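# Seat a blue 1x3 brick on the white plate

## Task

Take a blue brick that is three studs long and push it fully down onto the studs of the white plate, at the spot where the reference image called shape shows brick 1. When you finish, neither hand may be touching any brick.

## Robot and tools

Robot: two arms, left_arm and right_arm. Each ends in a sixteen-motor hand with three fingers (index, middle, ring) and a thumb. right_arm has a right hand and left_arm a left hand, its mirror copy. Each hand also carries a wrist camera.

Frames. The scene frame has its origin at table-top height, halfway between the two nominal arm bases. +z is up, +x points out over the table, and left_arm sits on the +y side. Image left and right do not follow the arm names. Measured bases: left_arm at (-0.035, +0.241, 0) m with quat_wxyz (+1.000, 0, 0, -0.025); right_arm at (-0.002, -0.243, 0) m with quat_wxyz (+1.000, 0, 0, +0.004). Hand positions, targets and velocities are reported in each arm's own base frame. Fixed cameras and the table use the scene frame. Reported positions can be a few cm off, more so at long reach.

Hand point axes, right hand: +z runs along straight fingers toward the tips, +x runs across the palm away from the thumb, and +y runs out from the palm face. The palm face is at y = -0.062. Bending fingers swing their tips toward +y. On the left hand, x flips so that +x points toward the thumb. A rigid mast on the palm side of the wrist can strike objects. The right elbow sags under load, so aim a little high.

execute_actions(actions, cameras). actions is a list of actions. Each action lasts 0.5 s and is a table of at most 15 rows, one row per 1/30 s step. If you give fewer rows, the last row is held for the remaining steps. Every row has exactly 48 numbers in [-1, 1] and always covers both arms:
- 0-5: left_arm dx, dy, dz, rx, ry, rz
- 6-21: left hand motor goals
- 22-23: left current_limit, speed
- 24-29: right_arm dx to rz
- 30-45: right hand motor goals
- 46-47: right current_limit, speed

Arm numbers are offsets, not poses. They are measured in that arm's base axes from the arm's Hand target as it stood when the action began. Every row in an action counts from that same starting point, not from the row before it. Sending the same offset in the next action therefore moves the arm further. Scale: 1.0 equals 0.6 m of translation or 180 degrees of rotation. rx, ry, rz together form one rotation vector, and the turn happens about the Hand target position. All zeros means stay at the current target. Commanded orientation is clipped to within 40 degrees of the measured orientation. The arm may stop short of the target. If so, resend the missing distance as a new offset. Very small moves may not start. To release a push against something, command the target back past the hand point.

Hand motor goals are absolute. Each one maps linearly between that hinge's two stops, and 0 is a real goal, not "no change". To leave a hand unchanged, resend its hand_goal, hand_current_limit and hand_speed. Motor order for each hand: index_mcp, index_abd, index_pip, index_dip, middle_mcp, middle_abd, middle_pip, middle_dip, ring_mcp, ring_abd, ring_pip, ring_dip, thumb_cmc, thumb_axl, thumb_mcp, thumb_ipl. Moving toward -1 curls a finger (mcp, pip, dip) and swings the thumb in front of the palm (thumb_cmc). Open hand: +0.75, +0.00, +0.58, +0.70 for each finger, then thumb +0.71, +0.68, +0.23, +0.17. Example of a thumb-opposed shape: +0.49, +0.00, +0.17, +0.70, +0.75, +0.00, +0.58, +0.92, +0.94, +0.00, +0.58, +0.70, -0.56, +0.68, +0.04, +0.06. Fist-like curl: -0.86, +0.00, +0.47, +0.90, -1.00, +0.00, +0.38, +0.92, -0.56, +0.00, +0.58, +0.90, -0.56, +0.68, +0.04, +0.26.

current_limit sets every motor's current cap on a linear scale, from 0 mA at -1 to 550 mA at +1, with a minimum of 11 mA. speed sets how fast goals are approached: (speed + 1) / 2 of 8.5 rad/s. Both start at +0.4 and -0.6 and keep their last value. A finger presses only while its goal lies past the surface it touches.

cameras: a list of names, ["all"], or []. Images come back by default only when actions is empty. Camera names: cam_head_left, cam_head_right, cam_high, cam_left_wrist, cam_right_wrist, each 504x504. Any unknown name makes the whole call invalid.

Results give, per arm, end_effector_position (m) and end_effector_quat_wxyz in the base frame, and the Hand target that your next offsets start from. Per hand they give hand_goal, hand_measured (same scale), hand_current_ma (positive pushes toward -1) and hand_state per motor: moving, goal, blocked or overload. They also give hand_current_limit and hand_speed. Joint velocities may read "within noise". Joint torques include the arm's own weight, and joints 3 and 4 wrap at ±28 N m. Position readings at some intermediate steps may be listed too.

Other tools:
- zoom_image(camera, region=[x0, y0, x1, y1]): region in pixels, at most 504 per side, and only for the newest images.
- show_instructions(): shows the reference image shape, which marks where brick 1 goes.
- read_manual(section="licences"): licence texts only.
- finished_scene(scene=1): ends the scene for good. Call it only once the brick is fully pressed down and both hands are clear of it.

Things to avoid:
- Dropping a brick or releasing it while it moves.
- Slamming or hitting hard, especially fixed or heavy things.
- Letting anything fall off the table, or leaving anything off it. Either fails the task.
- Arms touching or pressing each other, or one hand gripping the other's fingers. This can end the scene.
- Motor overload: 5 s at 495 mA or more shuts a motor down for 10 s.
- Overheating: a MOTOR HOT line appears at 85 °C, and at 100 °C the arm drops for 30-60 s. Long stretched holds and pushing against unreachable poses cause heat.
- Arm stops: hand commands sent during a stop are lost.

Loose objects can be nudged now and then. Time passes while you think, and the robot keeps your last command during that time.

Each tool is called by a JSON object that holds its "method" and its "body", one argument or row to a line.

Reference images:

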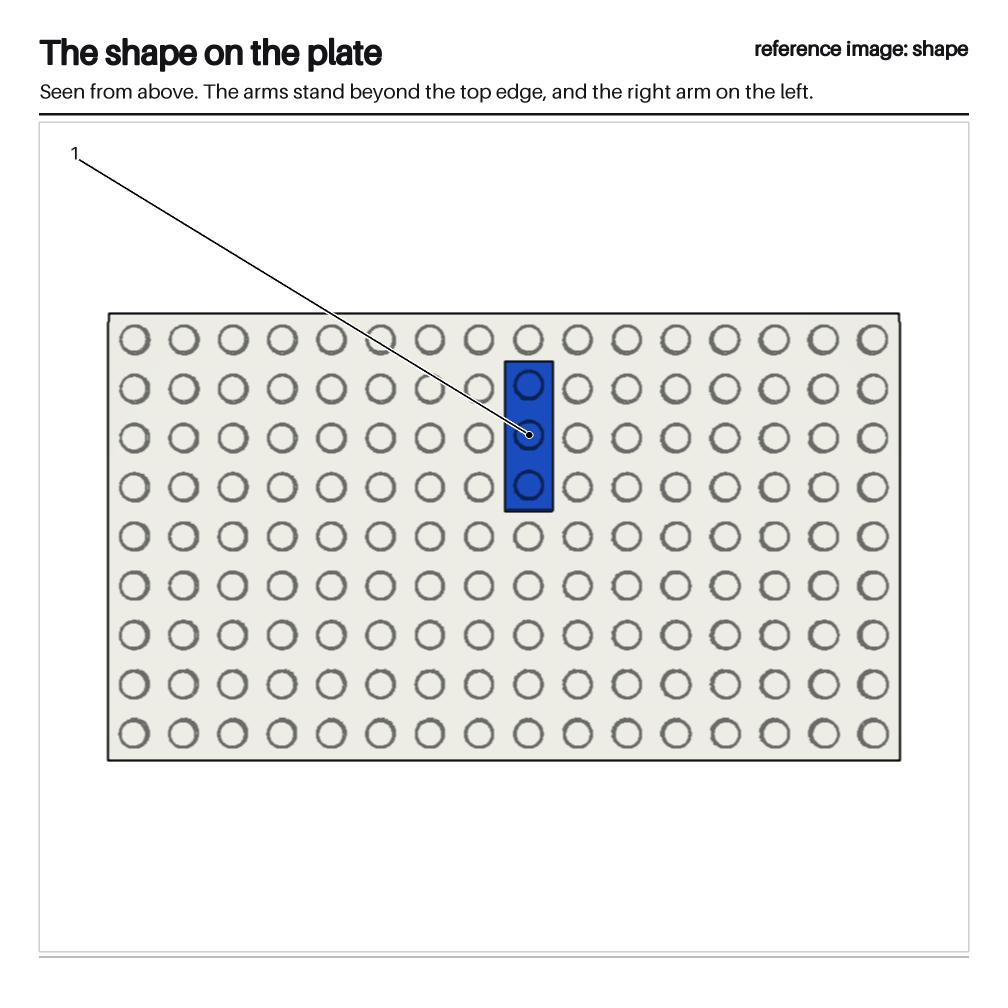

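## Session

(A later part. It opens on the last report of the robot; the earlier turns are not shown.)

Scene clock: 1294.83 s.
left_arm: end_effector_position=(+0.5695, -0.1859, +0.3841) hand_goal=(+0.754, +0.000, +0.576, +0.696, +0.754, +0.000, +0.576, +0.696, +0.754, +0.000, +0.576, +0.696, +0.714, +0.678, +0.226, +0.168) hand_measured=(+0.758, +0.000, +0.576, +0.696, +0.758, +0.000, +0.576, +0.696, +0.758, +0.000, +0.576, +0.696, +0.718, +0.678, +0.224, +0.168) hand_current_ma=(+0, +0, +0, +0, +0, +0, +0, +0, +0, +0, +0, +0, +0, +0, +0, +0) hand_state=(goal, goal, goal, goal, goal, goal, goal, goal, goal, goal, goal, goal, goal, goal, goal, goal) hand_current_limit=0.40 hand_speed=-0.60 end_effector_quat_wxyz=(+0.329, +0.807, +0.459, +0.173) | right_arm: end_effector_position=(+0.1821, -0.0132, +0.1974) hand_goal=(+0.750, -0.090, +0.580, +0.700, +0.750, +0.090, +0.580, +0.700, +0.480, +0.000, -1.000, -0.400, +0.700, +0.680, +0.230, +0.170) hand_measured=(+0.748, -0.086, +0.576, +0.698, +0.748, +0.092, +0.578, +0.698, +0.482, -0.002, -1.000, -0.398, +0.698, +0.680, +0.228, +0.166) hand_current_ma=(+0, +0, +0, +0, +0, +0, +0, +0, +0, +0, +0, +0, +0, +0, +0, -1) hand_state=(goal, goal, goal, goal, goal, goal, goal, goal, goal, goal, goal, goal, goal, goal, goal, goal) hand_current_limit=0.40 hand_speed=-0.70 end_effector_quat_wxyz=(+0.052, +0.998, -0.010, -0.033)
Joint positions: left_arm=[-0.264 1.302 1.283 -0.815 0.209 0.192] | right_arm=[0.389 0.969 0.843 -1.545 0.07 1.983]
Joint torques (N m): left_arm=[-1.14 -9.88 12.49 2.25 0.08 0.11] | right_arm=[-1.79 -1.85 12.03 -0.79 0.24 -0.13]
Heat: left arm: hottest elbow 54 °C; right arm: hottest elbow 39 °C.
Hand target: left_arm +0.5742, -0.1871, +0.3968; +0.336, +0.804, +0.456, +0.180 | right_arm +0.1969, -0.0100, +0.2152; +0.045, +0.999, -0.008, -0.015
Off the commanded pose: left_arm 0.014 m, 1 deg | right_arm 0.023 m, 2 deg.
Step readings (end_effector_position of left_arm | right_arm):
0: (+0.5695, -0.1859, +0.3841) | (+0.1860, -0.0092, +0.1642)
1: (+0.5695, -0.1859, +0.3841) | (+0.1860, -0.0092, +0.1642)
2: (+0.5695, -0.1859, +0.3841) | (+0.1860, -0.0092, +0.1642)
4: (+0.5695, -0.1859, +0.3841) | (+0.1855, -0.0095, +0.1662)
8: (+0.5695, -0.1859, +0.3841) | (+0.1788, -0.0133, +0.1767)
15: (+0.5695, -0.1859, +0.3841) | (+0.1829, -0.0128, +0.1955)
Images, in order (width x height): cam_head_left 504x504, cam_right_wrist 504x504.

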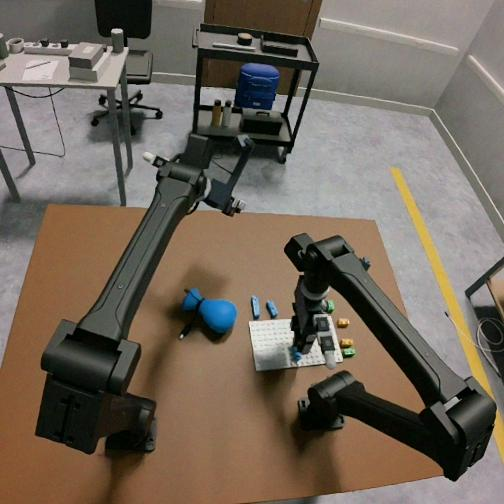

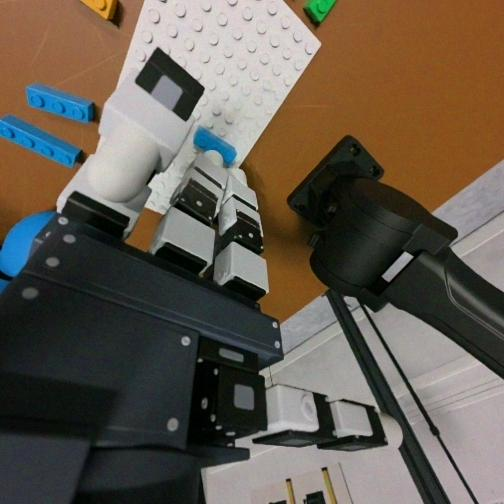

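{"method": "execute_actions", "body": {
  "actions": [
    [[0,0,0,0,0,0,0.754,0,0.576,0.696,0.754,0,0.576,0.696,0.754,0,0.576,0.696,0.714,0.678,0.226,0.168,0.4,-0.6,0.01,0.01,0,0.04,0,0,0.75,-0.05,0.58,0.7,0.75,0.05,0.58,0.7,0.48,0,-1,-0.4,0.7,0.68,0.23,0.17,0.4,-0.7],[0,0,0,0,0,0,0.754,0,0.576,0.696,0.754,0,0.576,0.696,0.754,0,0.576,0.696,0.714,0.678,0.226,0.168,0.4,-0.6,0.02,0.02,-0.01,0.09,0,0,0.75,0,0.58,0.7,0.75,0,0.58,0.7,0.48,0,-1,-0.4,0.7,0.68,0.23,0.17,0.4,-0.7],[0,0,0,0,0,0,0.754,0,0.576,0.696,0.754,0,0.576,0.696,0.754,0,0.576,0.696,0.714,0.678,0.226,0.168,0.4,-0.6,0.04,0.04,-0.03,0.14,0,0,0.75,0,0.58,0.7,0.75,0,0.58,0.7,0.48,0,-1,-0.4,0.7,0.68,0.23,0.17,0.4,-0.7]],
    [[0,0,0,0,0,0,0.754,0,0.576,0.696,0.754,0,0.576,0.696,0.754,0,0.576,0.696,0.714,0.678,0.226,0.168,0.4,-0.6,0.01,0.006,-0.03,0.05,0,0,0.75,0,0.58,0.7,0.75,0,0.58,0.7,0.48,0,-1,-0.4,0.7,0.68,0.23,0.17,0.4,-0.7],[0,0,0,0,0,0,0.754,0,0.576,0.696,0.754,0,0.576,0.696,0.754,0,0.576,0.696,0.714,0.678,0.226,0.168,0.4,-0.6,0.02,0.012,-0.07,0.09,0,0,0.75,0,0.58,0.7,0.75,0,0.58,0.7,0.48,0,-1,-0.4,0.7,0.68,0.23,0.17,0.4,-0.7],[0,0,0,0,0,0,0.754,0,0.576,0.696,0.754,0,0.576,0.696,0.754,0,0.576,0.696,0.714,0.678,0.226,0.168,0.4,-0.6,0.0255,0.0163,-0.1065,0.11,0,0,0.75,0,0.58,0.7,0.75,0,0.58,0.7,0.48,0,-1,-0.4,0.7,0.68,0.23,0.17,0.4,-0.7]]
  ],
  "cameras": ["cam_right_wrist","cam_head_left"]
}}

{"method": "zoom_image", "body": {
  "camera": "cam_right_wrist",
  "region": [274, 0, 454, 130]
}}

{"method": "zoom_image", "body": {
  "camera": "cam_head_left",
  "region": [270, 320, 320, 370]
}}

Scene clock: 1302.97 s.
left_arm: end_effector_position=(+0.5695, -0.1859, +0.3841) hand_goal=(+0.754, +0.000, +0.576, +0.696, +0.754, +0.000, +0.576, +0.696, +0.754, +0.000, +0.576, +0.696, +0.714, +0.678, +0.226, +0.168) hand_measured=(+0.758, +0.000, +0.576, +0.696, +0.758, +0.000, +0.576, +0.696, +0.758, +0.000, +0.576, +0.696, +0.718, +0.678, +0.224, +0.168) hand_current_ma=(+0, +0, +0, +0, +0, +0, +0, +0, +0, +0, +0, +0, +0, +0, +0, +0) hand_state=(goal, goal, goal, goal, goal, goal, goal, goal, goal, goal, goal, goal, goal, goal, goal, goal) hand_current_limit=0.40 hand_speed=-0.60 end_effector_quat_wxyz=(+0.329, +0.807, +0.459, +0.173) | right_arm: end_effector_position=(+0.2341, +0.0251, +0.1357) hand_goal=(+0.750, +0.000, +0.580, +0.700, +0.750, +0.000, +0.580, +0.700, +0.480, +0.000, -1.000, -0.400, +0.700, +0.680, +0.230, +0.170) hand_measured=(+0.744, -0.002, +0.578, +0.698, +0.744, +0.002, +0.578, +0.698, +0.480, -0.002, -1.000, -0.398, +0.696, +0.680, +0.228, +0.166) hand_current_ma=(-1, +0, +0, +0, -1, +0, +0, +0, +0, +0, +0, +0, -1, +0, +0, -1) hand_state=(goal, goal, goal, goal, goal, goal, goal, goal, goal, goal, goal, goal, goal, goal, goal, goal) hand_current_limit=0.40 hand_speed=-0.70 end_effector_quat_wxyz=(-0.337, +0.941, -0.004, -0.018)
Joint positions: left_arm=[-0.264 1.302 1.283 -0.815 0.209 0.192] | right_arm=[-0.072 1.08 0.815 -1.404 -0.684 1.473]
Joint torques (N m): left_arm=[-1.08 -9.76 12.49 2.24 0.08 0.11] | right_arm=[-1.73 -3.31 7.42 -0.05 -0.92 -0.05]
Heat: left arm: hottest elbow 54 °C; right arm: hottest elbow 41 °C.
Hand target: left_arm +0.5742, -0.1871, +0.3968; +0.336, +0.804, +0.456, +0.180 | right_arm +0.2362, +0.0239, +0.1333; -0.341, +0.940, -0.001, -0.017
Off the commanded pose: left_arm 0.014 m, 1 deg | right_arm 0.003 m, 1 deg.
Step readings (end_effector_position of left_arm | right_arm):
0: (+0.5695, -0.1859, +0.3841) | (+0.1820, -0.0133, +0.1974)
1: (+0.5695, -0.1859, +0.3841) | (+0.1819, -0.0129, +0.1972)
2: (+0.5695, -0.1859, +0.3841) | (+0.1814, -0.0109, +0.1960)
4: (+0.5695, -0.1859, +0.3841) | (+0.1795, +0.0004, +0.1892)
8: (+0.5695, -0.1859, +0.3841) | (+0.1903, +0.0097, +0.1835)
15: (+0.5695, -0.1859, +0.3841) | (+0.1997, +0.0120, +0.1824)
16: (+0.5695, -0.1859, +0.3841) | (+0.2001, +0.0131, +0.1820)
17: (+0.5695, -0.1859, +0.3841) | (+0.2009, +0.0168, +0.1811)
19: (+0.5695, -0.1859, +0.3841) | (+0.2080, +0.0289, +0.1779)
23: (+0.5695, -0.1859, +0.3841) | (+0.2259, +0.0275, +0.1627)
30: (+0.5695, -0.1859, +0.3841) | (+0.2300, +0.0250, +0.1376)
Images, in order (width x height): cam_head_left 504x504, cam_right_wrist 504x504.

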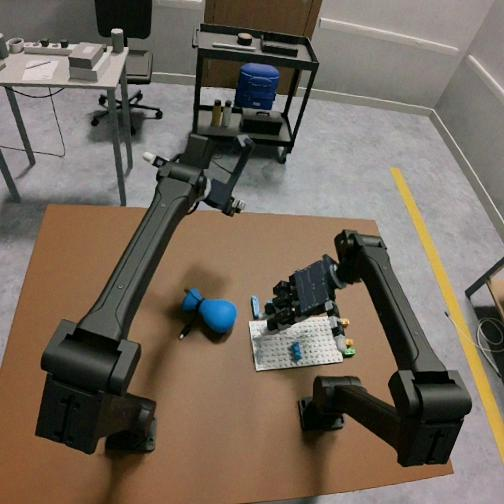

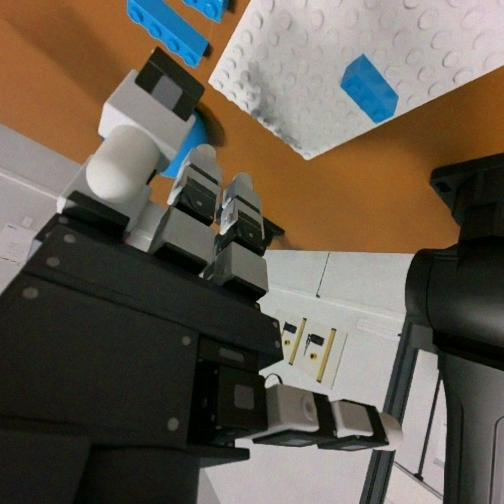

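Scaled by 2.800 from the camera's 504x504 image, which has a finer 720x720 frame.

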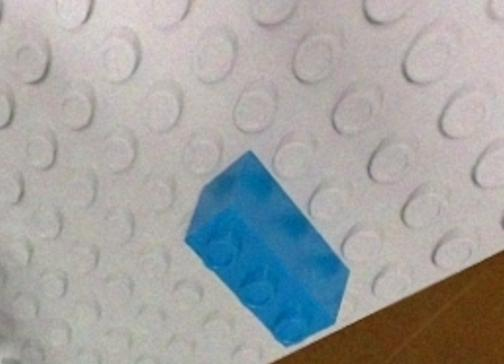

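Scaled by 10.080 from the camera's 504x504 image, which has a finer 720x720 frame.

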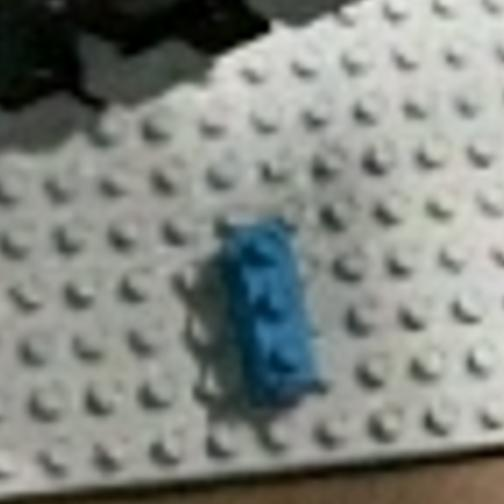

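{"method": "zoom_image", "body": {
  "camera": "cam_right_wrist",
  "region": [334, 30, 424, 120]
}}

{"method": "zoom_image", "body": {
  "camera": "cam_head_left",
  "region": [284, 336, 308, 366]
}}

Scaled by 5.600 from the camera's 504x504 image, which has a finer 720x720 frame.

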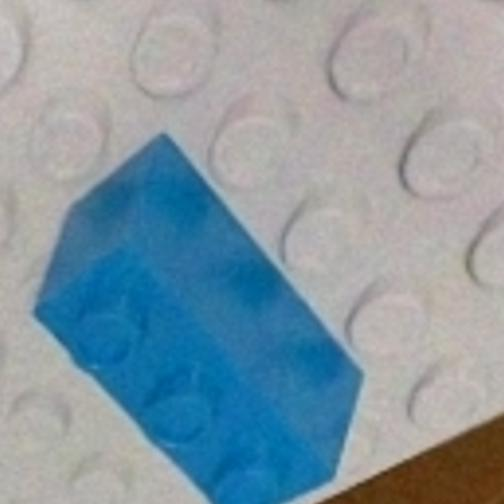

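Scaled by 16.800 from the camera's 504x504 image, which has a finer 720x720 frame.

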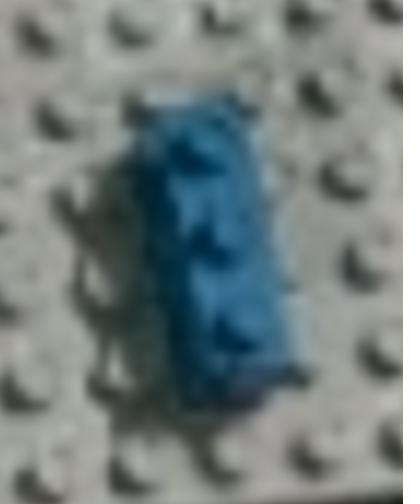

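{"method": "execute_actions", "body": {
  "actions": [
    [[0,0,0,0,0,0,0.754,0,0.576,0.696,0.754,0,0.576,0.696,0.754,0,0.576,0.696,0.714,0.678,0.226,0.168,0.4,-0.6,-0.01,-0.01,0.03,-0.02,0,0,0.75,0,0.58,0.7,0.75,0,0.58,0.7,0.48,0,-1,-0.4,0.7,0.68,0.23,0.17,0.4,-0.7],[0,0,0,0,0,0,0.754,0,0.576,0.696,0.754,0,0.576,0.696,0.754,0,0.576,0.696,0.714,0.678,0.226,0.168,0.4,-0.6,-0.02,-0.03,0.07,-0.05,0,0,0.75,0,0.58,0.7,0.75,0,0.58,0.7,0.48,0,-1,-0.4,0.7,0.68,0.23,0.17,0.4,-0.7],[0,0,0,0,0,0,0.754,0,0.576,0.696,0.754,0,0.576,0.696,0.754,0,0.576,0.696,0.714,0.678,0.226,0.168,0.4,-0.6,-0.035,-0.05,0.11,-0.08,0,0,0.75,-0.05,0.58,0.7,0.75,0.05,0.58,0.7,0.48,0,-1,-0.4,0.7,0.68,0.23,0.17,0.4,-0.7],[0,0,0,0,0,0,0.754,0,0.576,0.696,0.754,0,0.576,0.696,0.754,0,0.576,0.696,0.714,0.678,0.226,0.168,0.4,-0.6,-0.05,-0.073,0.14,-0.11,0,0,0.75,-0.09,0.58,0.7,0.75,0.09,0.58,0.7,0.48,0,-1,-0.4,0.7,0.68,0.23,0.17,0.4,-0.7]],
    [[0,0,0,0,0,0,0.754,0,0.576,0.696,0.754,0,0.576,0.696,0.754,0,0.576,0.696,0.714,0.678,0.226,0.168,0.4,-0.6,0,0,0,-0.05,0,0,0.75,-0.09,0.58,0.7,0.75,0.09,0.58,0.7,0.48,0,-1,-0.4,0.7,0.68,0.23,0.17,0.4,-0.7],[0,0,0,0,0,0,0.754,0,0.576,0.696,0.754,0,0.576,0.696,0.754,0,0.576,0.696,0.714,0.678,0.226,0.168,0.4,-0.6,-0.01,0.005,-0.01,-0.1,0,0,0.75,-0.09,0.58,0.7,0.75,0.09,0.58,0.7,0.48,0,-1,-0.4,0.7,0.68,0.23,0.17,0.4,-0.7],[0,0,0,0,0,0,0.754,0,0.576,0.696,0.754,0,0.576,0.696,0.754,0,0.576,0.696,0.714,0.678,0.226,0.168,0.4,-0.6,-0.022,0.014,-0.03,-0.14,0,0,0.75,-0.09,0.58,0.7,0.75,0.09,0.58,0.7,0.48,0,-1,-0.4,0.7,0.68,0.23,0.17,0.4,-0.7]]
  ],
  "cameras": ["cam_right_wrist","cam_head_left"]
}}

{"method": "zoom_image", "body": {
  "camera": "cam_right_wrist",
  "region": [190, 115, 270, 195]
}}

Scene clock: 1319.33 s.
left_arm: end_effector_position=(+0.5695, -0.1859, +0.3841) hand_goal=(+0.754, +0.000, +0.576, +0.696, +0.754, +0.000, +0.576, +0.696, +0.754, +0.000, +0.576, +0.696, +0.714, +0.678, +0.226, +0.168) hand_measured=(+0.758, +0.000, +0.576, +0.696, +0.758, +0.000, +0.576, +0.696, +0.758, +0.000, +0.576, +0.696, +0.718, +0.678, +0.224, +0.168) hand_current_ma=(+0, +0, +0, +0, +0, +0, +0, +0, +0, +0, +0, +0, +0, +0, +0, +0) hand_state=(goal, goal, goal, goal, goal, goal, goal, goal, goal, goal, goal, goal, goal, goal, goal, goal) hand_current_limit=0.40 hand_speed=-0.60 end_effector_quat_wxyz=(+0.329, +0.807, +0.459, +0.173) | right_arm: end_effector_position=(+0.1941, -0.0125, +0.2029) hand_goal=(+0.750, -0.090, +0.580, +0.700, +0.750, +0.090, +0.580, +0.700, +0.480, +0.000, -1.000, -0.400, +0.700, +0.680, +0.230, +0.170) hand_measured=(+0.746, -0.088, +0.578, +0.698, +0.748, +0.088, +0.578, +0.698, +0.482, -0.002, -1.000, -0.398, +0.698, +0.680, +0.228, +0.166) hand_current_ma=(+0, +0, +0, +0, +0, +0, +0, +0, +0, +0, +0, +0, +0, +0, +0, -1) hand_state=(goal, goal, goal, goal, goal, goal, goal, goal, goal, goal, goal, goal, goal, goal, goal, goal) hand_current_limit=0.40 hand_speed=-0.70 end_effector_quat_wxyz=(+0.040, +0.999, -0.004, -0.011)
Joint positions: left_arm=[-0.264 1.302 1.283 -0.815 0.209 0.192] | right_arm=[0.372 0.962 0.864 -1.523 0.066 1.952]
Joint torques (N m): left_arm=[-1.2 -9.76 12.48 2.26 0.08 0.1] | right_arm=[-0.62 -1.85 7.24 0.02 0.3 0.09]
Heat: left arm: hottest elbow 54 °C; right arm: hottest elbow 41 °C.
Hand target: left_arm +0.5742, -0.1871, +0.3968; +0.336, +0.804, +0.456, +0.180 | right_arm +0.1929, -0.0116, +0.1993; +0.045, +0.999, -0.008, -0.015
Off the commanded pose: left_arm 0.014 m, 1 deg | right_arm 0.004 m, 1 deg.
Step readings (end_effector_position of left_arm | right_arm):
0: (+0.5695, -0.1859, +0.3841) | (+0.2342, +0.0251, +0.1357)
1: (+0.5695, -0.1859, +0.3841) | (+0.2342, +0.0249, +0.1357)
2: (+0.5695, -0.1859, +0.3841) | (+0.2336, +0.0231, +0.1353)
4: (+0.5695, -0.1859, +0.3841) | (+0.2256, +0.0104, +0.1357)
8: (+0.5695, -0.1859, +0.3841) | (+0.2018, -0.0119, +0.1563)
15: (+0.5695, -0.1859, +0.3841) | (+0.1968, -0.0193, +0.1962)
16: (+0.5695, -0.1859, +0.3841) | (+0.1965, -0.0208, +0.1974)
17: (+0.5695, -0.1859, +0.3841) | (+0.1958, -0.0240, +0.1983)
19: (+0.5695, -0.1859, +0.3841) | (+0.1980, -0.0340, +0.2028)
23: (+0.5695, -0.1859, +0.3841) | (+0.2063, -0.0197, +0.2076)
30: (+0.5695, -0.1859, +0.3841) | (+0.1979, -0.0133, +0.2042)
Images, in order (width x height): cam_head_left 504x504, cam_right_wrist 504x504.

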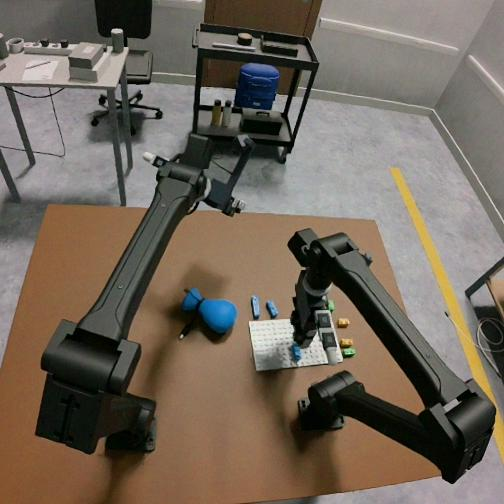

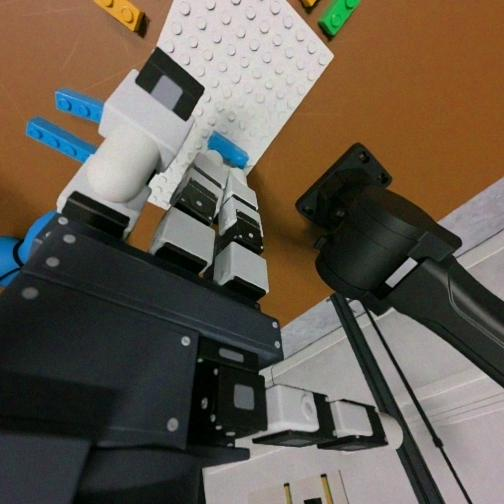

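Scaled by 6.300 from the camera's 504x504 image, which has a finer 720x720 frame.

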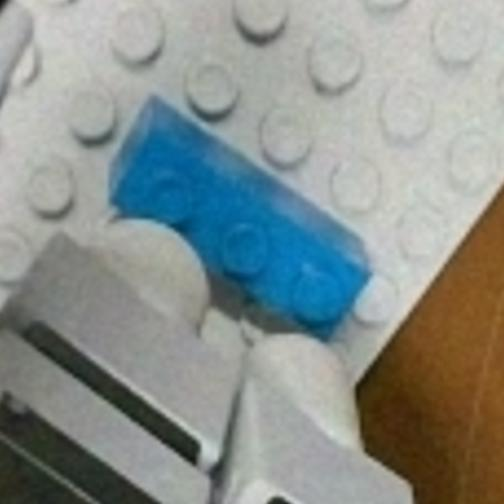

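{"method": "execute_actions", "body": {
  "actions": [
    [[0,0,0,0,0,0,0.754,0,0.576,0.696,0.754,0,0.576,0.696,0.754,0,0.576,0.696,0.714,0.678,0.226,0.168,0.4,-0.6,-0.002,0,-0.015,0,0,0,0.75,-0.09,0.58,0.7,0.75,0.09,0.58,0.7,0.48,0,-1,-0.4,0.7,0.68,0.23,0.17,0.4,-0.7],[0,0,0,0,0,0,0.754,0,0.576,0.696,0.754,0,0.576,0.696,0.754,0,0.576,0.696,0.714,0.678,0.226,0.168,0.4,-0.6,-0.004,-0.001,-0.03,0,0,0,0.75,-0.09,0.58,0.7,0.75,0.09,0.58,0.7,0.48,0,-1,-0.4,0.7,0.68,0.23,0.17,0.4,-0.7],[0,0,0,0,0,0,0.754,0,0.576,0.696,0.754,0,0.576,0.696,0.754,0,0.576,0.696,0.714,0.678,0.226,0.168,0.4,-0.6,-0.005,-0.001,-0.045,0,0,0,0.75,-0.09,0.58,0.7,0.75,0.09,0.58,0.7,0.48,0,-1,-0.4,0.7,0.68,0.23,0.17,0.4,-0.7]],
    [[0,0,0,0,0,0,0.754,0,0.576,0.696,0.754,0,0.576,0.696,0.754,0,0.576,0.696,0.714,0.678,0.226,0.168,0.4,-0.6,0,0,-0.01,0,0,0,0.75,-0.09,0.58,0.7,0.75,0.09,0.58,0.7,0.48,0,-1,-0.4,0.7,0.68,0.23,0.17,0.4,-0.7],[0,0,0,0,0,0,0.754,0,0.576,0.696,0.754,0,0.576,0.696,0.754,0,0.576,0.696,0.714,0.678,0.226,0.168,0.4,-0.6,0,0,-0.02,0,0,0,0.75,-0.09,0.58,0.7,0.75,0.09,0.58,0.7,0.48,0,-1,-0.4,0.7,0.68,0.23,0.17,0.4,-0.7]]
  ],
  "cameras": ["cam_right_wrist"]
}}

{"method": "zoom_image", "body": {
  "camera": "cam_right_wrist",
  "region": [190, 115, 270, 195]
}}

Scene clock: 1324.23 s.
left_arm: end_effector_position=(+0.5695, -0.1859, +0.3841) hand_goal=(+0.754, +0.000, +0.576, +0.696, +0.754, +0.000, +0.576, +0.696, +0.754, +0.000, +0.576, +0.696, +0.714, +0.678, +0.226, +0.168) hand_measured=(+0.758, +0.000, +0.576, +0.696, +0.758, +0.000, +0.576, +0.696, +0.758, +0.000, +0.576, +0.696, +0.718, +0.678, +0.224, +0.168) hand_current_ma=(+0, +0, +0, +0, +0, +0, +0, +0, +0, +0, +0, +0, +0, +0, +0, +0) hand_state=(goal, goal, goal, goal, goal, goal, goal, goal, goal, goal, goal, goal, goal, goal, goal, goal) hand_current_limit=0.40 hand_speed=-0.60 end_effector_quat_wxyz=(+0.329, +0.807, +0.459, +0.173) | right_arm: end_effector_position=(+0.1915, -0.0133, +0.1671) hand_goal=(+0.750, -0.090, +0.580, +0.700, +0.750, +0.090, +0.580, +0.700, +0.480, +0.000, -1.000, -0.400, +0.700, +0.680, +0.230, +0.170) hand_measured=(+0.748, -0.088, +0.578, +0.698, +0.748, +0.094, +0.578, +0.698, +0.482, -0.002, -1.000, -0.398, +0.698, +0.680, +0.226, +0.166) hand_current_ma=(+0, +0, +0, +0, +0, +0, +0, +0, +0, +0, +0, +0, +0, +0, +0, -1) hand_state=(goal, goal, goal, goal, goal, goal, goal, goal, goal, goal, goal, goal, goal, goal, goal, goal) hand_current_limit=0.40 hand_speed=-0.70 end_effector_quat_wxyz=(+0.041, +0.999, -0.005, -0.009)
Joint positions: left_arm=[-0.264 1.302 1.283 -0.815 0.209 0.192] | right_arm=[0.375 0.969 0.772 -1.422 0.069 1.958]
Joint torques (N m): left_arm=[-1.14 -9.82 12.48 2.28 0.08 0.11] | right_arm=[-0.44 -1.44 6.69 0.34 0.26 0.1]
Heat: left arm: hottest elbow 54 °C; right arm: hottest elbow 40 °C.
Hand target: left_arm +0.5742, -0.1871, +0.3968; +0.336, +0.804, +0.456, +0.180 | right_arm +0.1900, -0.0122, +0.1604; +0.045, +0.999, -0.008, -0.015
Off the commanded pose: left_arm 0.014 m, 1 deg | right_arm 0.007 m, 1 deg.
Step readings (end_effector_position of left_arm | right_arm):
0: (+0.5695, -0.1859, +0.3841) | (+0.1940, -0.0125, +0.2029)
1: (+0.5695, -0.1859, +0.3841) | (+0.1940, -0.0125, +0.2029)
2: (+0.5695, -0.1859, +0.3841) | (+0.1941, -0.0126, +0.2023)
4: (+0.5695, -0.1859, +0.3841) | (+0.1939, -0.0127, +0.1972)
8: (+0.5695, -0.1859, +0.3841) | (+0.1897, -0.0140, +0.1819)
15: (+0.5695, -0.1859, +0.3841) | (+0.1895, -0.0139, +0.1762)
16: (+0.5695, -0.1859, +0.3841) | (+0.1898, -0.0138, +0.1761)
17: (+0.5695, -0.1859, +0.3841) | (+0.1903, -0.0136, +0.1756)
19: (+0.5695, -0.1859, +0.3841) | (+0.1910, -0.0134, +0.1732)
23: (+0.5695, -0.1859, +0.3841) | (+0.1905, -0.0136, +0.1673)
30: (+0.5695, -0.1859, +0.3841) | (+0.1915, -0.0132, +0.1671)
Images, in order (width x height): cam_right_wrist 504x504.

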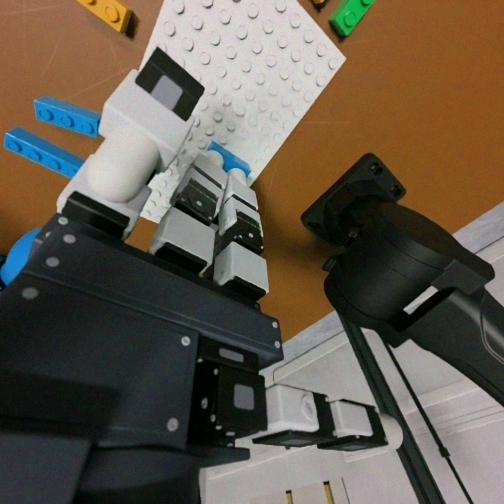

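Scaled by 6.300 from the camera's 504x504 image, which has a finer 720x720 frame.

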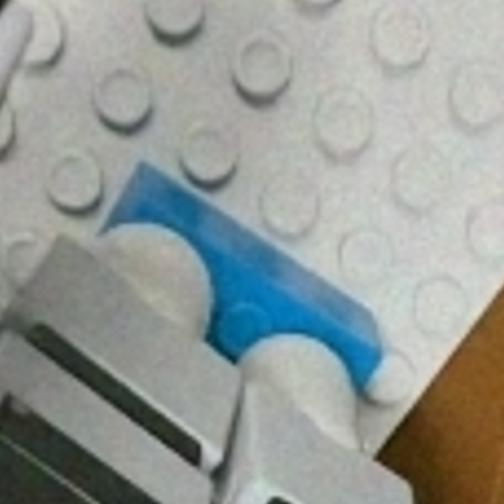

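{"method": "execute_actions", "body": {
  "actions": [
    [[0,0,0,0,0,0,0.754,0,0.576,0.696,0.754,0,0.576,0.696,0.754,0,0.576,0.696,0.714,0.678,0.226,0.168,0.4,-0.6,0,0,-0.008,0,0,0,0.75,-0.09,0.58,0.7,0.75,0.09,0.58,0.7,0.48,0,-1,-0.4,0.7,0.68,0.23,0.17,0.4,-0.7],[0,0,0,0,0,0,0.754,0,0.576,0.696,0.754,0,0.576,0.696,0.754,0,0.576,0.696,0.714,0.678,0.226,0.168,0.4,-0.6,-0.001,0,-0.0165,0,0,0,0.75,-0.09,0.58,0.7,0.75,0.09,0.58,0.7,0.48,0,-1,-0.4,0.7,0.68,0.23,0.17,0.4,-0.7]],
    [[0,0,0,0,0,0,0.754,0,0.576,0.696,0.754,0,0.576,0.696,0.754,0,0.576,0.696,0.714,0.678,0.226,0.168,0.4,-0.6,-0.001,0,-0.006,0,0,0,0.75,-0.09,0.58,0.7,0.75,0.09,0.58,0.7,0.48,0,-1,-0.4,0.7,0.68,0.23,0.17,0.4,-0.7],[0,0,0,0,0,0,0.754,0,0.576,0.696,0.754,0,0.576,0.696,0.754,0,0.576,0.696,0.714,0.678,0.226,0.168,0.4,-0.6,-0.002,0,-0.012,0,0,0,0.75,-0.09,0.58,0.7,0.75,0.09,0.58,0.7,0.48,0,-1,-0.4,0.7,0.68,0.23,0.17,0.4,-0.7]]
  ],
  "cameras": ["cam_right_wrist"]
}}

{"method": "zoom_image", "body": {
  "camera": "cam_right_wrist",
  "region": [190, 115, 270, 195]
}}

Scene clock: 1328.50 s.
left_arm: end_effector_position=(+0.5695, -0.1859, +0.3841) hand_goal=(+0.754, +0.000, +0.576, +0.696, +0.754, +0.000, +0.576, +0.696, +0.754, +0.000, +0.576, +0.696, +0.714, +0.678, +0.226, +0.168) hand_measured=(+0.758, +0.000, +0.576, +0.696, +0.758, +0.000, +0.576, +0.696, +0.758, +0.000, +0.576, +0.696, +0.718, +0.678, +0.224, +0.168) hand_current_ma=(+0, +0, +0, +0, +0, +0, +0, +0, +0, +0, +0, +0, +0, +0, +0, +0) hand_state=(goal, goal, goal, goal, goal, goal, goal, goal, goal, goal, goal, goal, goal, goal, goal, goal) hand_current_limit=0.40 hand_speed=-0.60 end_effector_quat_wxyz=(+0.329, +0.807, +0.459, +0.173) | right_arm: end_effector_position=(+0.1932, -0.0114, +0.1640) hand_goal=(+0.750, -0.090, +0.580, +0.700, +0.750, +0.090, +0.580, +0.700, +0.480, +0.000, -1.000, -0.400, +0.700, +0.680, +0.230, +0.170) hand_measured=(+0.742, -0.058, +0.576, +0.698, +0.734, +0.128, +0.570, +0.694, +0.482, -0.002, -1.000, -0.398, +0.698, +0.680, +0.226, +0.166) hand_current_ma=(-2, +16, +0, +0, -7, +24, -3, -1, +0, +0, +0, +0, +0, +0, +0, -1) hand_state=(goal, blocked, goal, goal, goal, blocked, goal, goal, goal, goal, goal, goal, goal, goal, goal, goal) hand_current_limit=0.40 hand_speed=-0.70 end_effector_quat_wxyz=(+0.038, +0.999, -0.005, -0.002)
Joint positions: left_arm=[-0.264 1.302 1.283 -0.815 0.209 0.192] | right_arm=[0.38 0.966 0.765 -1.403 0.069 1.963]
Joint torques (N m): left_arm=[-1.2 -9.88 12.49 2.26 0.08 0.11] | right_arm=[-0.73 -0.85 4.15 1.5 0.22 0.11]
Heat: left arm: hottest elbow 54 °C; right arm: hottest elbow 40 °C.
Hand target: left_arm +0.5742, -0.1871, +0.3968; +0.336, +0.804, +0.456, +0.180 | right_arm +0.1882, -0.0121, +0.1432; +0.045, +0.999, -0.008, -0.015
Off the commanded pose: left_arm 0.014 m, 1 deg | right_arm 0.021 m, 2 deg.
Step readings (end_effector_position of left_arm | right_arm):
0: (+0.5695, -0.1859, +0.3841) | (+0.1916, -0.0132, +0.1671)
1: (+0.5695, -0.1859, +0.3841) | (+0.1916, -0.0132, +0.1671)
2: (+0.5695, -0.1859, +0.3841) | (+0.1918, -0.0132, +0.1670)
4: (+0.5695, -0.1859, +0.3841) | (+0.1919, -0.0131, +0.1662)
8: (+0.5695, -0.1859, +0.3841) | (+0.1925, -0.0125, +0.1656)
15: (+0.5695, -0.1859, +0.3841) | (+0.1927, -0.0123, +0.1655)
16: (+0.5695, -0.1859, +0.3841) | (+0.1927, -0.0123, +0.1654)
17: (+0.5695, -0.1859, +0.3841) | (+0.1927, -0.0123, +0.1652)
19: (+0.5695, -0.1859, +0.3841) | (+0.1929, -0.0121, +0.1647)
23: (+0.5695, -0.1859, +0.3841) | (+0.1933, -0.0117, +0.1641)
30: (+0.5695, -0.1859, +0.3841) | (+0.1933, -0.0114, +0.1640)
Images, in order (width x height): cam_right_wrist 504x504.

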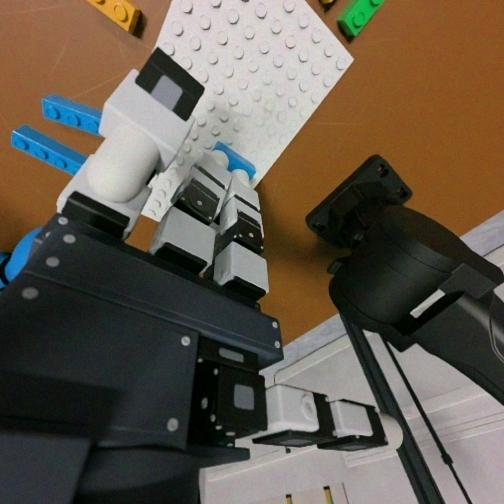

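Scaled by 6.300 from the camera's 504x504 image, which has a finer 720x720 frame.

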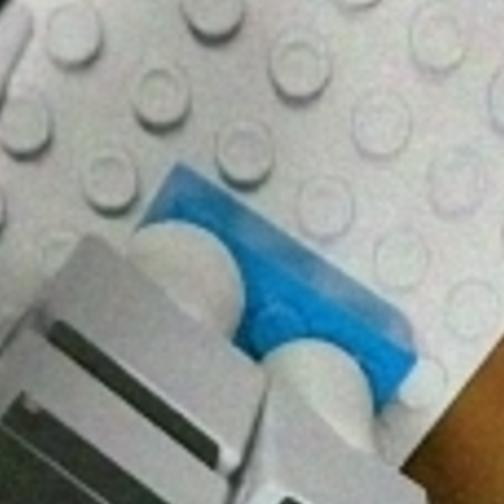

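{"method": "execute_actions", "body": {
  "actions": [
    [[0,0,0,0,0,0,0.754,0,0.576,0.696,0.754,0,0.576,0.696,0.754,0,0.576,0.696,0.714,0.678,0.226,0.168,0.4,-0.6,-0.002,0,-0.01,0,0,0,0.75,-0.09,0.58,0.7,0.75,0.09,0.58,0.7,0.48,0,-1,-0.4,0.7,0.68,0.23,0.17,0.4,-0.7],[0,0,0,0,0,0,0.754,0,0.576,0.696,0.754,0,0.576,0.696,0.754,0,0.576,0.696,0.714,0.678,0.226,0.168,0.4,-0.6,-0.004,0,-0.02,0,0,0,0.75,-0.09,0.58,0.7,0.75,0.09,0.58,0.7,0.48,0,-1,-0.4,0.7,0.68,0.23,0.17,0.4,-0.7]]
  ],
  "cameras": ["cam_right_wrist"]
}}

{"method": "zoom_image", "body": {
  "camera": "cam_right_wrist",
  "region": [200, 125, 265, 190]
}}

Scene clock: 1343.37 s.
left_arm: end_effector_position=(+0.5695, -0.1859, +0.3841) hand_goal=(+0.754, +0.000, +0.576, +0.696, +0.754, +0.000, +0.576, +0.696, +0.754, +0.000, +0.576, +0.696, +0.714, +0.678, +0.226, +0.168) hand_measured=(+0.758, +0.000, +0.576, +0.696, +0.758, +0.000, +0.576, +0.696, +0.758, +0.000, +0.576, +0.696, +0.718, +0.678, +0.224, +0.168) hand_current_ma=(+0, +0, +0, +0, +0, +0, +0, +0, +0, +0, +0, +0, +0, +0, +0, +0) hand_state=(goal, goal, goal, goal, goal, goal, goal, goal, goal, goal, goal, goal, goal, goal, goal, goal) hand_current_limit=0.40 hand_speed=-0.60 end_effector_quat_wxyz=(+0.329, +0.807, +0.459, +0.173) | right_arm: end_effector_position=(+0.1915, -0.0106, +0.1615) hand_goal=(+0.750, -0.090, +0.580, +0.700, +0.750, +0.090, +0.580, +0.700, +0.480, +0.000, -1.000, -0.400, +0.700, +0.680, +0.230, +0.170) hand_measured=(+0.736, -0.050, +0.572, +0.696, +0.726, +0.138, +0.564, +0.692, +0.482, -0.002, -1.000, -0.398, +0.698, +0.680, +0.226, +0.166) hand_current_ma=(-5, +25, -2, -1, -14, +35, -6, -1, +0, +0, +0, +0, +0, +0, +0, -1) hand_state=(goal, blocked, goal, goal, blocked, blocked, goal, goal, goal, goal, goal, goal, goal, goal, goal, goal) hand_current_limit=0.40 hand_speed=-0.70 end_effector_quat_wxyz=(+0.036, +0.999, -0.006, +0.005)
Joint positions: left_arm=[-0.264 1.302 1.283 -0.815 0.209 0.192] | right_arm=[0.386 0.952 0.753 -1.39 0.069 1.969]
Joint torques (N m): left_arm=[-1.2 -9.76 12.48 2.26 0.08 0.11] | right_arm=[-0.73 0.44 2.91 2.19 0.21 0.06]
Heat: left arm: hottest elbow 54 °C; right arm: hottest elbow 39 °C.
Hand target: left_arm +0.5742, -0.1871, +0.3968; +0.336, +0.804, +0.456, +0.180 | right_arm +0.1857, -0.0122, +0.1312; +0.045, +0.999, -0.008, -0.015
Off the commanded pose: left_arm 0.014 m, 1 deg | right_arm 0.031 m, 3 deg.
Step readings (end_effector_position of left_arm | right_arm):
0: (+0.5695, -0.1859, +0.3841) | (+0.1932, -0.0114, +0.1640)
1: (+0.5695, -0.1859, +0.3841) | (+0.1933, -0.0113, +0.1640)
2: (+0.5695, -0.1859, +0.3841) | (+0.1931, -0.0114, +0.1637)
4: (+0.5695, -0.1859, +0.3841) | (+0.1931, -0.0111, +0.1627)
8: (+0.5695, -0.1859, +0.3841) | (+0.1920, -0.0108, +0.1618)
15: (+0.5695, -0.1859, +0.3841) | (+0.1915, -0.0106, +0.1615)
Images, in order (width x height): cam_right_wrist 504x504.

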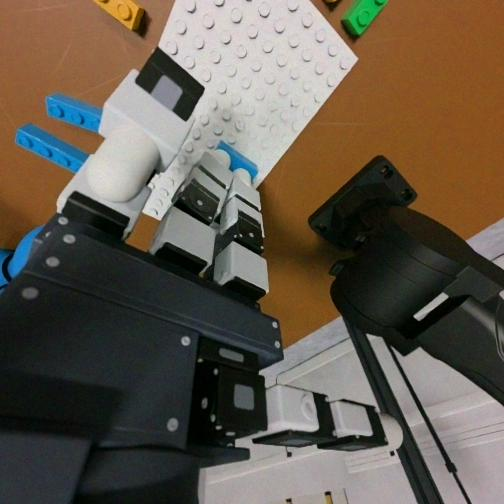

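Scaled by 7.754 from the camera's 504x504 image, which has a finer 720x720 frame.

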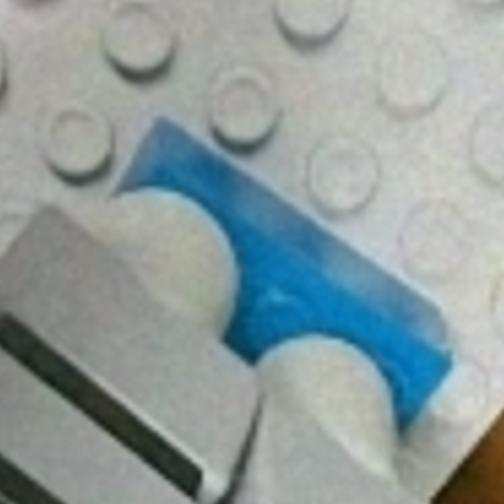

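{"method": "execute_actions", "body": {
  "actions": [
    [[0,0,0,0,0,0,0.754,0,0.576,0.696,0.754,0,0.576,0.696,0.754,0,0.576,0.696,0.714,0.678,0.226,0.168,0.4,-0.6,0.006,0,0.05,0,0,0,0.75,-0.09,0.58,0.7,0.75,0.09,0.58,0.7,0.48,0,-1,-0.4,0.7,0.68,0.23,0.17,0.4,-0.7],[0,0,0,0,0,0,0.754,0,0.576,0.696,0.754,0,0.576,0.696,0.754,0,0.576,0.696,0.714,0.678,0.226,0.168,0.4,-0.6,0.012,0,0.09,0,0,0,0.75,-0.05,0.58,0.7,0.75,0.05,0.58,0.7,0.48,0,-1,-0.4,0.7,0.68,0.23,0.17,0.4,-0.7],[0,0,0,0,0,0,0.754,0,0.576,0.696,0.754,0,0.576,0.696,0.754,0,0.576,0.696,0.714,0.678,0.226,0.168,0.4,-0.6,0.02,0,0.14,0.03,0,0,0.75,0,0.58,0.7,0.75,0,0.58,0.7,0.48,0,-1,-0.4,0.7,0.68,0.23,0.17,0.4,-0.7]],
    [[0,0,0,0,0,0,0.754,0,0.576,0.696,0.754,0,0.576,0.696,0.754,0,0.576,0.696,0.714,0.678,0.226,0.168,0.4,-0.6,0.01,0.01,0,0.05,0,0,0.75,0,0.58,0.7,0.75,0,0.58,0.7,0.48,0,-1,-0.4,0.7,0.68,0.23,0.17,0.4,-0.7],[0,0,0,0,0,0,0.754,0,0.576,0.696,0.754,0,0.576,0.696,0.754,0,0.576,0.696,0.714,0.678,0.226,0.168,0.4,-0.6,0.02,0.03,0,0.1,0,0,0.75,0,0.58,0.7,0.75,0,0.58,0.7,0.48,0,-1,-0.4,0.7,0.68,0.23,0.17,0.4,-0.7],[0,0,0,0,0,0,0.754,0,0.576,0.696,0.754,0,0.576,0.696,0.754,0,0.576,0.696,0.714,0.678,0.226,0.168,0.4,-0.6,0.02,0.05,-0.03,0.18,0,0,0.75,0,0.58,0.7,0.75,0,0.58,0.7,0.48,0,-1,-0.4,0.7,0.68,0.23,0.17,0.4,-0.7]],
    [[0,0,0,0,0,0,0.754,0,0.576,0.696,0.754,0,0.576,0.696,0.754,0,0.576,0.696,0.714,0.678,0.226,0.168,0.4,-0.6,0,0.01,-0.03,0.06,0,0,0.75,0,0.58,0.7,0.75,0,0.58,0.7,0.48,0,-1,-0.4,0.7,0.68,0.23,0.17,0.4,-0.7],[0,0,0,0,0,0,0.754,0,0.576,0.696,0.754,0,0.576,0.696,0.754,0,0.576,0.696,0.714,0.678,0.226,0.168,0.4,-0.6,-0.01,0.03,-0.08,0.12,0,0,0.75,0,0.58,0.7,0.75,0,0.58,0.7,0.48,0,-1,-0.4,0.7,0.68,0.23,0.17,0.4,-0.7],[0,0,0,0,0,0,0.754,0,0.576,0.696,0.754,0,0.576,0.696,0.754,0,0.576,0.696,0.714,0.678,0.226,0.168,0.4,-0.6,-0.01,0.045,-0.13,0.18,0,0,0.75,0,0.58,0.7,0.75,0,0.58,0.7,0.48,0,-1,-0.4,0.7,0.68,0.23,0.17,0.4,-0.7]]
  ],
  "cameras": ["cam_right_wrist","cam_head_left"]
}}

Scene clock: 1357.53 s.
left_arm: end_effector_position=(+0.5695, -0.1859, +0.3841) hand_goal=(+0.754, +0.000, +0.576, +0.696, +0.754, +0.000, +0.576, +0.696, +0.754, +0.000, +0.576, +0.696, +0.714, +0.678, +0.226, +0.168) hand_measured=(+0.758, +0.000, +0.576, +0.696, +0.758, +0.000, +0.576, +0.696, +0.758, +0.000, +0.576, +0.696, +0.718, +0.678, +0.224, +0.168) hand_current_ma=(+0, +0, +0, +0, +0, +0, +0, +0, +0, +0, +0, +0, +0, +0, +0, +0) hand_state=(goal, goal, goal, goal, goal, goal, goal, goal, goal, goal, goal, goal, goal, goal, goal, goal) hand_current_limit=0.40 hand_speed=-0.60 end_effector_quat_wxyz=(+0.329, +0.807, +0.459, +0.173) | right_arm: end_effector_position=(+0.2025, +0.0469, +0.1184) hand_goal=(+0.750, +0.000, +0.580, +0.700, +0.750, +0.000, +0.580, +0.700, +0.480, +0.000, -1.000, -0.400, +0.700, +0.680, +0.230, +0.170) hand_measured=(+0.742, -0.002, +0.578, +0.698, +0.742, +0.002, +0.578, +0.698, +0.478, -0.002, -1.000, -0.398, +0.694, +0.680, +0.226, +0.166) hand_current_ma=(-2, +0, +0, +0, -2, +0, +0, +0, +0, +0, +0, +0, -1, +0, +0, -1) hand_state=(goal, goal, goal, goal, goal, goal, goal, goal, goal, goal, goal, goal, goal, goal, goal, goal) hand_current_limit=0.40 hand_speed=-0.70 end_effector_quat_wxyz=(-0.525, +0.851, -0.006, -0.011)
Joint positions: left_arm=[-0.264 1.302 1.283 -0.815 0.209 0.192] | right_arm=[-0.295 1.169 0.706 -1.651 -1.018 0.982]
Joint torques (N m): left_arm=[-1.26 -9.7 12.49 2.25 0.07 0.11] | right_arm=[-1.73 -3.19 6.9 -1.58 -1.07 -0.08]
Heat: left arm: hottest elbow 54 °C; right arm: hottest elbow 38 °C.
Hand target: left_arm +0.5742, -0.1871, +0.3968; +0.336, +0.804, +0.456, +0.180 | right_arm +0.2038, +0.0448, +0.1193; -0.537, +0.843, +0.002, -0.017
Off the commanded pose: left_arm 0.014 m, 1 deg | right_arm 0.003 m, 2 deg.
Step readings (end_effector_position of left_arm | right_arm):
0: (+0.5695, -0.1859, +0.3841) | (+0.1915, -0.0106, +0.1615)
1: (+0.5695, -0.1859, +0.3841) | (+0.1915, -0.0106, +0.1615)
2: (+0.5695, -0.1859, +0.3841) | (+0.1916, -0.0106, +0.1619)
4: (+0.5695, -0.1859, +0.3841) | (+0.1894, -0.0102, +0.1655)
8: (+0.5695, -0.1859, +0.3841) | (+0.1786, -0.0147, +0.1747)
15: (+0.5695, -0.1859, +0.3841) | (+0.1843, -0.0152, +0.1943)
16: (+0.5695, -0.1859, +0.3841) | (+0.1845, -0.0142, +0.1948)
17: (+0.5695, -0.1859, +0.3841) | (+0.1838, -0.0114, +0.1936)
19: (+0.5695, -0.1859, +0.3841) | (+0.1809, +0.0047, +0.1875)
23: (+0.5695, -0.1859, +0.3841) | (+0.1845, +0.0179, +0.1846)
30: (+0.5695, -0.1859, +0.3841) | (+0.1924, +0.0187, +0.1833)
31: (+0.5695, -0.1859, +0.3841) | (+0.1927, +0.0200, +0.1829)
32: (+0.5695, -0.1859, +0.3841) | (+0.1941, +0.0242, +0.1827)
34: (+0.5695, -0.1859, +0.3841) | (+0.1996, +0.0414, +0.1818)
38: (+0.5695, -0.1859, +0.3841) | (+0.2000, +0.0466, +0.1581)
45: (+0.5695, -0.1859, +0.3841) | (+0.1973, +0.0467, +0.1250)
Images, in order (width x height): cam_head_left 504x504, cam_right_wrist 504x504.

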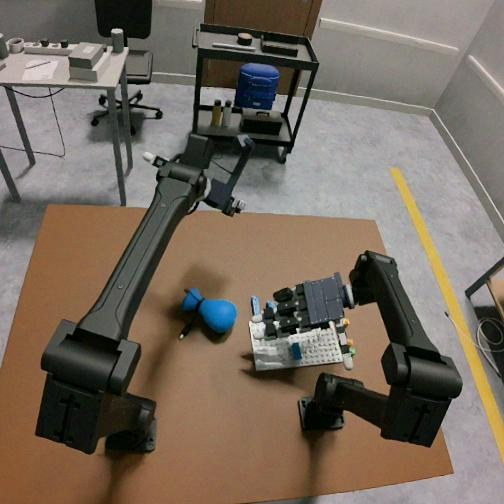

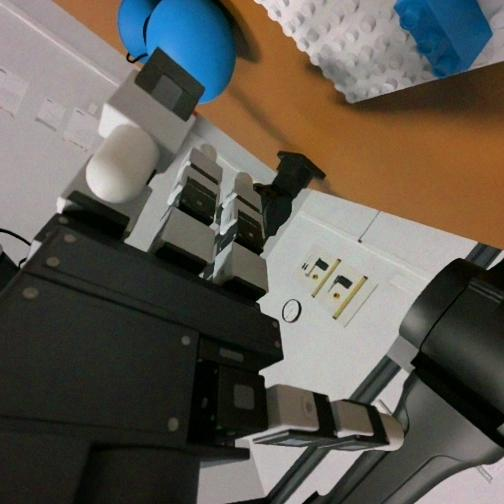

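{"method": "zoom_image", "body": {
  "camera": "cam_right_wrist",
  "region": [374, 0, 504, 110]
}}

{"method": "execute_actions", "body": {
  "actions": [
    [[0,0,0,0,0,0,0.754,0,0.576,0.696,0.754,0,0.576,0.696,0.754,0,0.576,0.696,0.714,0.678,0.226,0.168,0.4,-0.6,0.005,-0.005,-0.02,0,0,0,0.75,0,0.58,0.7,0.75,0,0.58,0.7,0.48,0,-1,-0.4,0.7,0.68,0.23,0.17,0.4,-0.7],[0,0,0,0,0,0,0.754,0,0.576,0.696,0.754,0,0.576,0.696,0.754,0,0.576,0.696,0.714,0.678,0.226,0.168,0.4,-0.6,0.012,-0.012,-0.05,0,0,0,0.75,0,0.58,0.7,0.75,0,0.58,0.7,0.48,0,-1,-0.4,0.7,0.68,0.23,0.17,0.4,-0.7],[0,0,0,0,0,0,0.754,0,0.576,0.696,0.754,0,0.576,0.696,0.754,0,0.576,0.696,0.714,0.678,0.226,0.168,0.4,-0.6,0.02,-0.02,-0.08,0,0,0,0.75,0,0.58,0.7,0.75,0,0.58,0.7,0.48,0,-1,-0.4,0.7,0.68,0.23,0.17,0.4,-0.7]]
  ],
  "cameras": ["cam_right_wrist"]
}}

{"method": "zoom_image", "body": {
  "camera": "cam_right_wrist",
  "region": [344, 0, 504, 160]
}}

Scaled by 3.877 from the camera's 504x504 image, which has a finer 720x720 frame.

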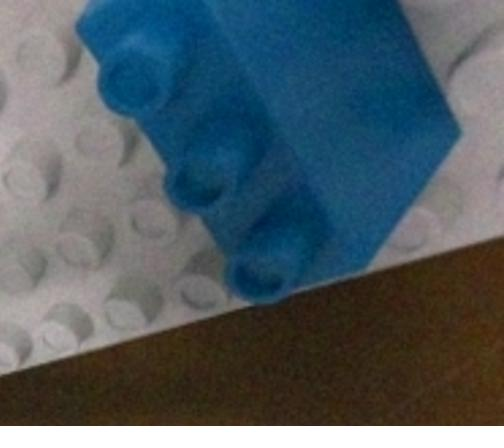

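Scene clock: 1361.13 s.
left_arm: end_effector_position=(+0.5695, -0.1859, +0.3841) hand_goal=(+0.754, +0.000, +0.576, +0.696, +0.754, +0.000, +0.576, +0.696, +0.754, +0.000, +0.576, +0.696, +0.714, +0.678, +0.226, +0.168) hand_measured=(+0.758, +0.000, +0.576, +0.696, +0.758, +0.000, +0.576, +0.696, +0.758, +0.000, +0.576, +0.696, +0.718, +0.678, +0.224, +0.168) hand_current_ma=(+0, +0, +0, +0, +0, +0, +0, +0, +0, +0, +0, +0, +0, +0, +0, +0) hand_state=(goal, goal, goal, goal, goal, goal, goal, goal, goal, goal, goal, goal, goal, goal, goal, goal) hand_current_limit=0.40 hand_speed=-0.60 end_effector_quat_wxyz=(+0.329, +0.807, +0.459, +0.173) | right_arm: end_effector_position=(+0.2144, +0.0344, +0.0745) hand_goal=(+0.750, +0.000, +0.580, +0.700, +0.750, +0.000, +0.580, +0.700, +0.480, +0.000, -1.000, -0.400, +0.700, +0.680, +0.230, +0.170) hand_measured=(+0.742, -0.002, +0.578, +0.698, +0.742, +0.002, +0.578, +0.698, +0.478, -0.002, -1.000, -0.398, +0.692, +0.680, +0.226, +0.166) hand_current_ma=(-2, +0, +0, +0, -2, +0, +0, +0, +0, +0, +0, +0, -1, +0, +0, -1) hand_state=(goal, goal, goal, goal, goal, goal, goal, goal, goal, goal, goal, goal, goal, goal, goal, goal) hand_current_limit=0.40 hand_speed=-0.70 end_effector_quat_wxyz=(-0.538, +0.843, -0.001, -0.021)
Joint positions: left_arm=[-0.264 1.302 1.283 -0.815 0.209 0.192] | right_arm=[-0.338 1.344 0.688 -1.582 -1.005 0.86]
Joint torques (N m): left_arm=[-1.2 -9.76 12.45 2.25 0.08 0.11] | right_arm=[-1.55 -4.48 5.2 -0.84 -0.71 -0.08]
Heat: left arm: hottest elbow 54 °C; right arm: hottest elbow 38 °C.
Hand target: left_arm +0.5742, -0.1871, +0.3968; +0.336, +0.804, +0.456, +0.180 | right_arm +0.2158, +0.0329, +0.0712; -0.538, +0.843, +0.002, -0.017
Off the commanded pose: left_arm 0.014 m, 1 deg | right_arm 0.004 m, 1 deg.
Step readings (end_effector_position of left_arm | right_arm):
0: (+0.5695, -0.1859, +0.3841) | (+0.2025, +0.0469, +0.1183)
1: (+0.5695, -0.1859, +0.3841) | (+0.2026, +0.0469, +0.1182)
2: (+0.5695, -0.1859, +0.3841) | (+0.2030, +0.0466, +0.1178)
4: (+0.5695, -0.1859, +0.3841) | (+0.2050, +0.0448, +0.1138)
8: (+0.5695, -0.1859, +0.3841) | (+0.2091, +0.0375, +0.0916)
15: (+0.5695, -0.1859, +0.3841) | (+0.2125, +0.0348, +0.0753)
Images, in order (width x height): cam_right_wrist 504x504.

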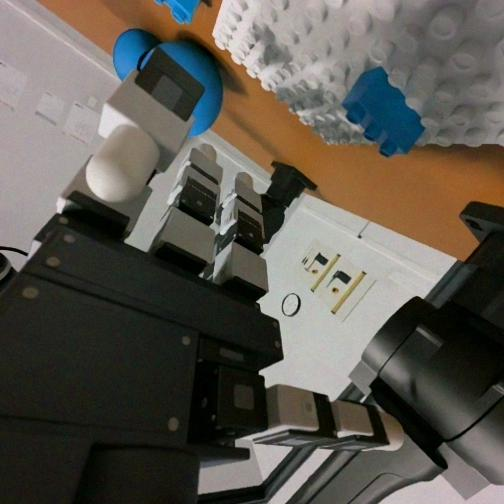

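Scaled by 3.150 from the camera's 504x504 image, which has a finer 720x720 frame.

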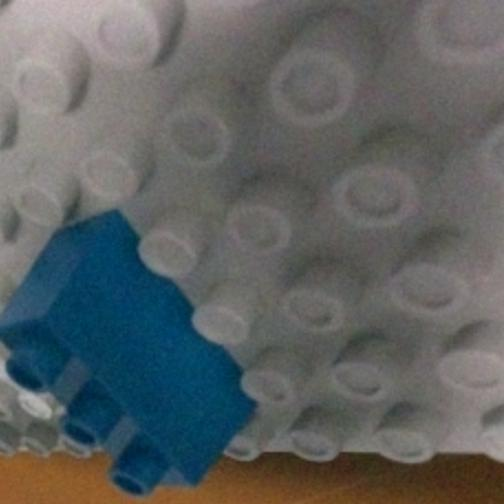

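{"method": "zoom_image", "body": {
  "camera": "cam_right_wrist",
  "region": [344, 60, 434, 150]
}}

{"method": "zoom_image", "body": {
  "camera": "cam_right_wrist",
  "region": [374, 60, 434, 120]
}}

Scaled by 5.600 from the camera's 504x504 image, which has a finer 720x720 frame.

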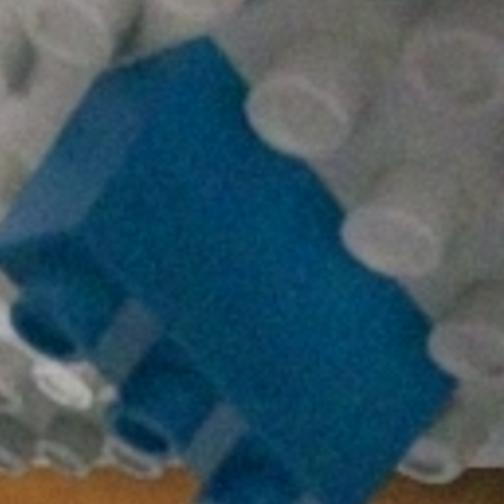

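Scaled by 8.400 from the camera's 504x504 image, which has a finer 720x720 frame.

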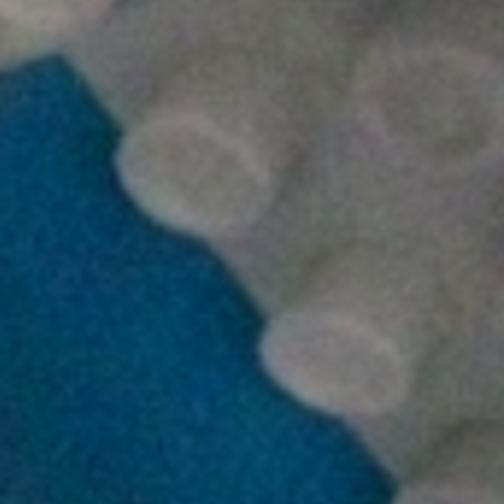

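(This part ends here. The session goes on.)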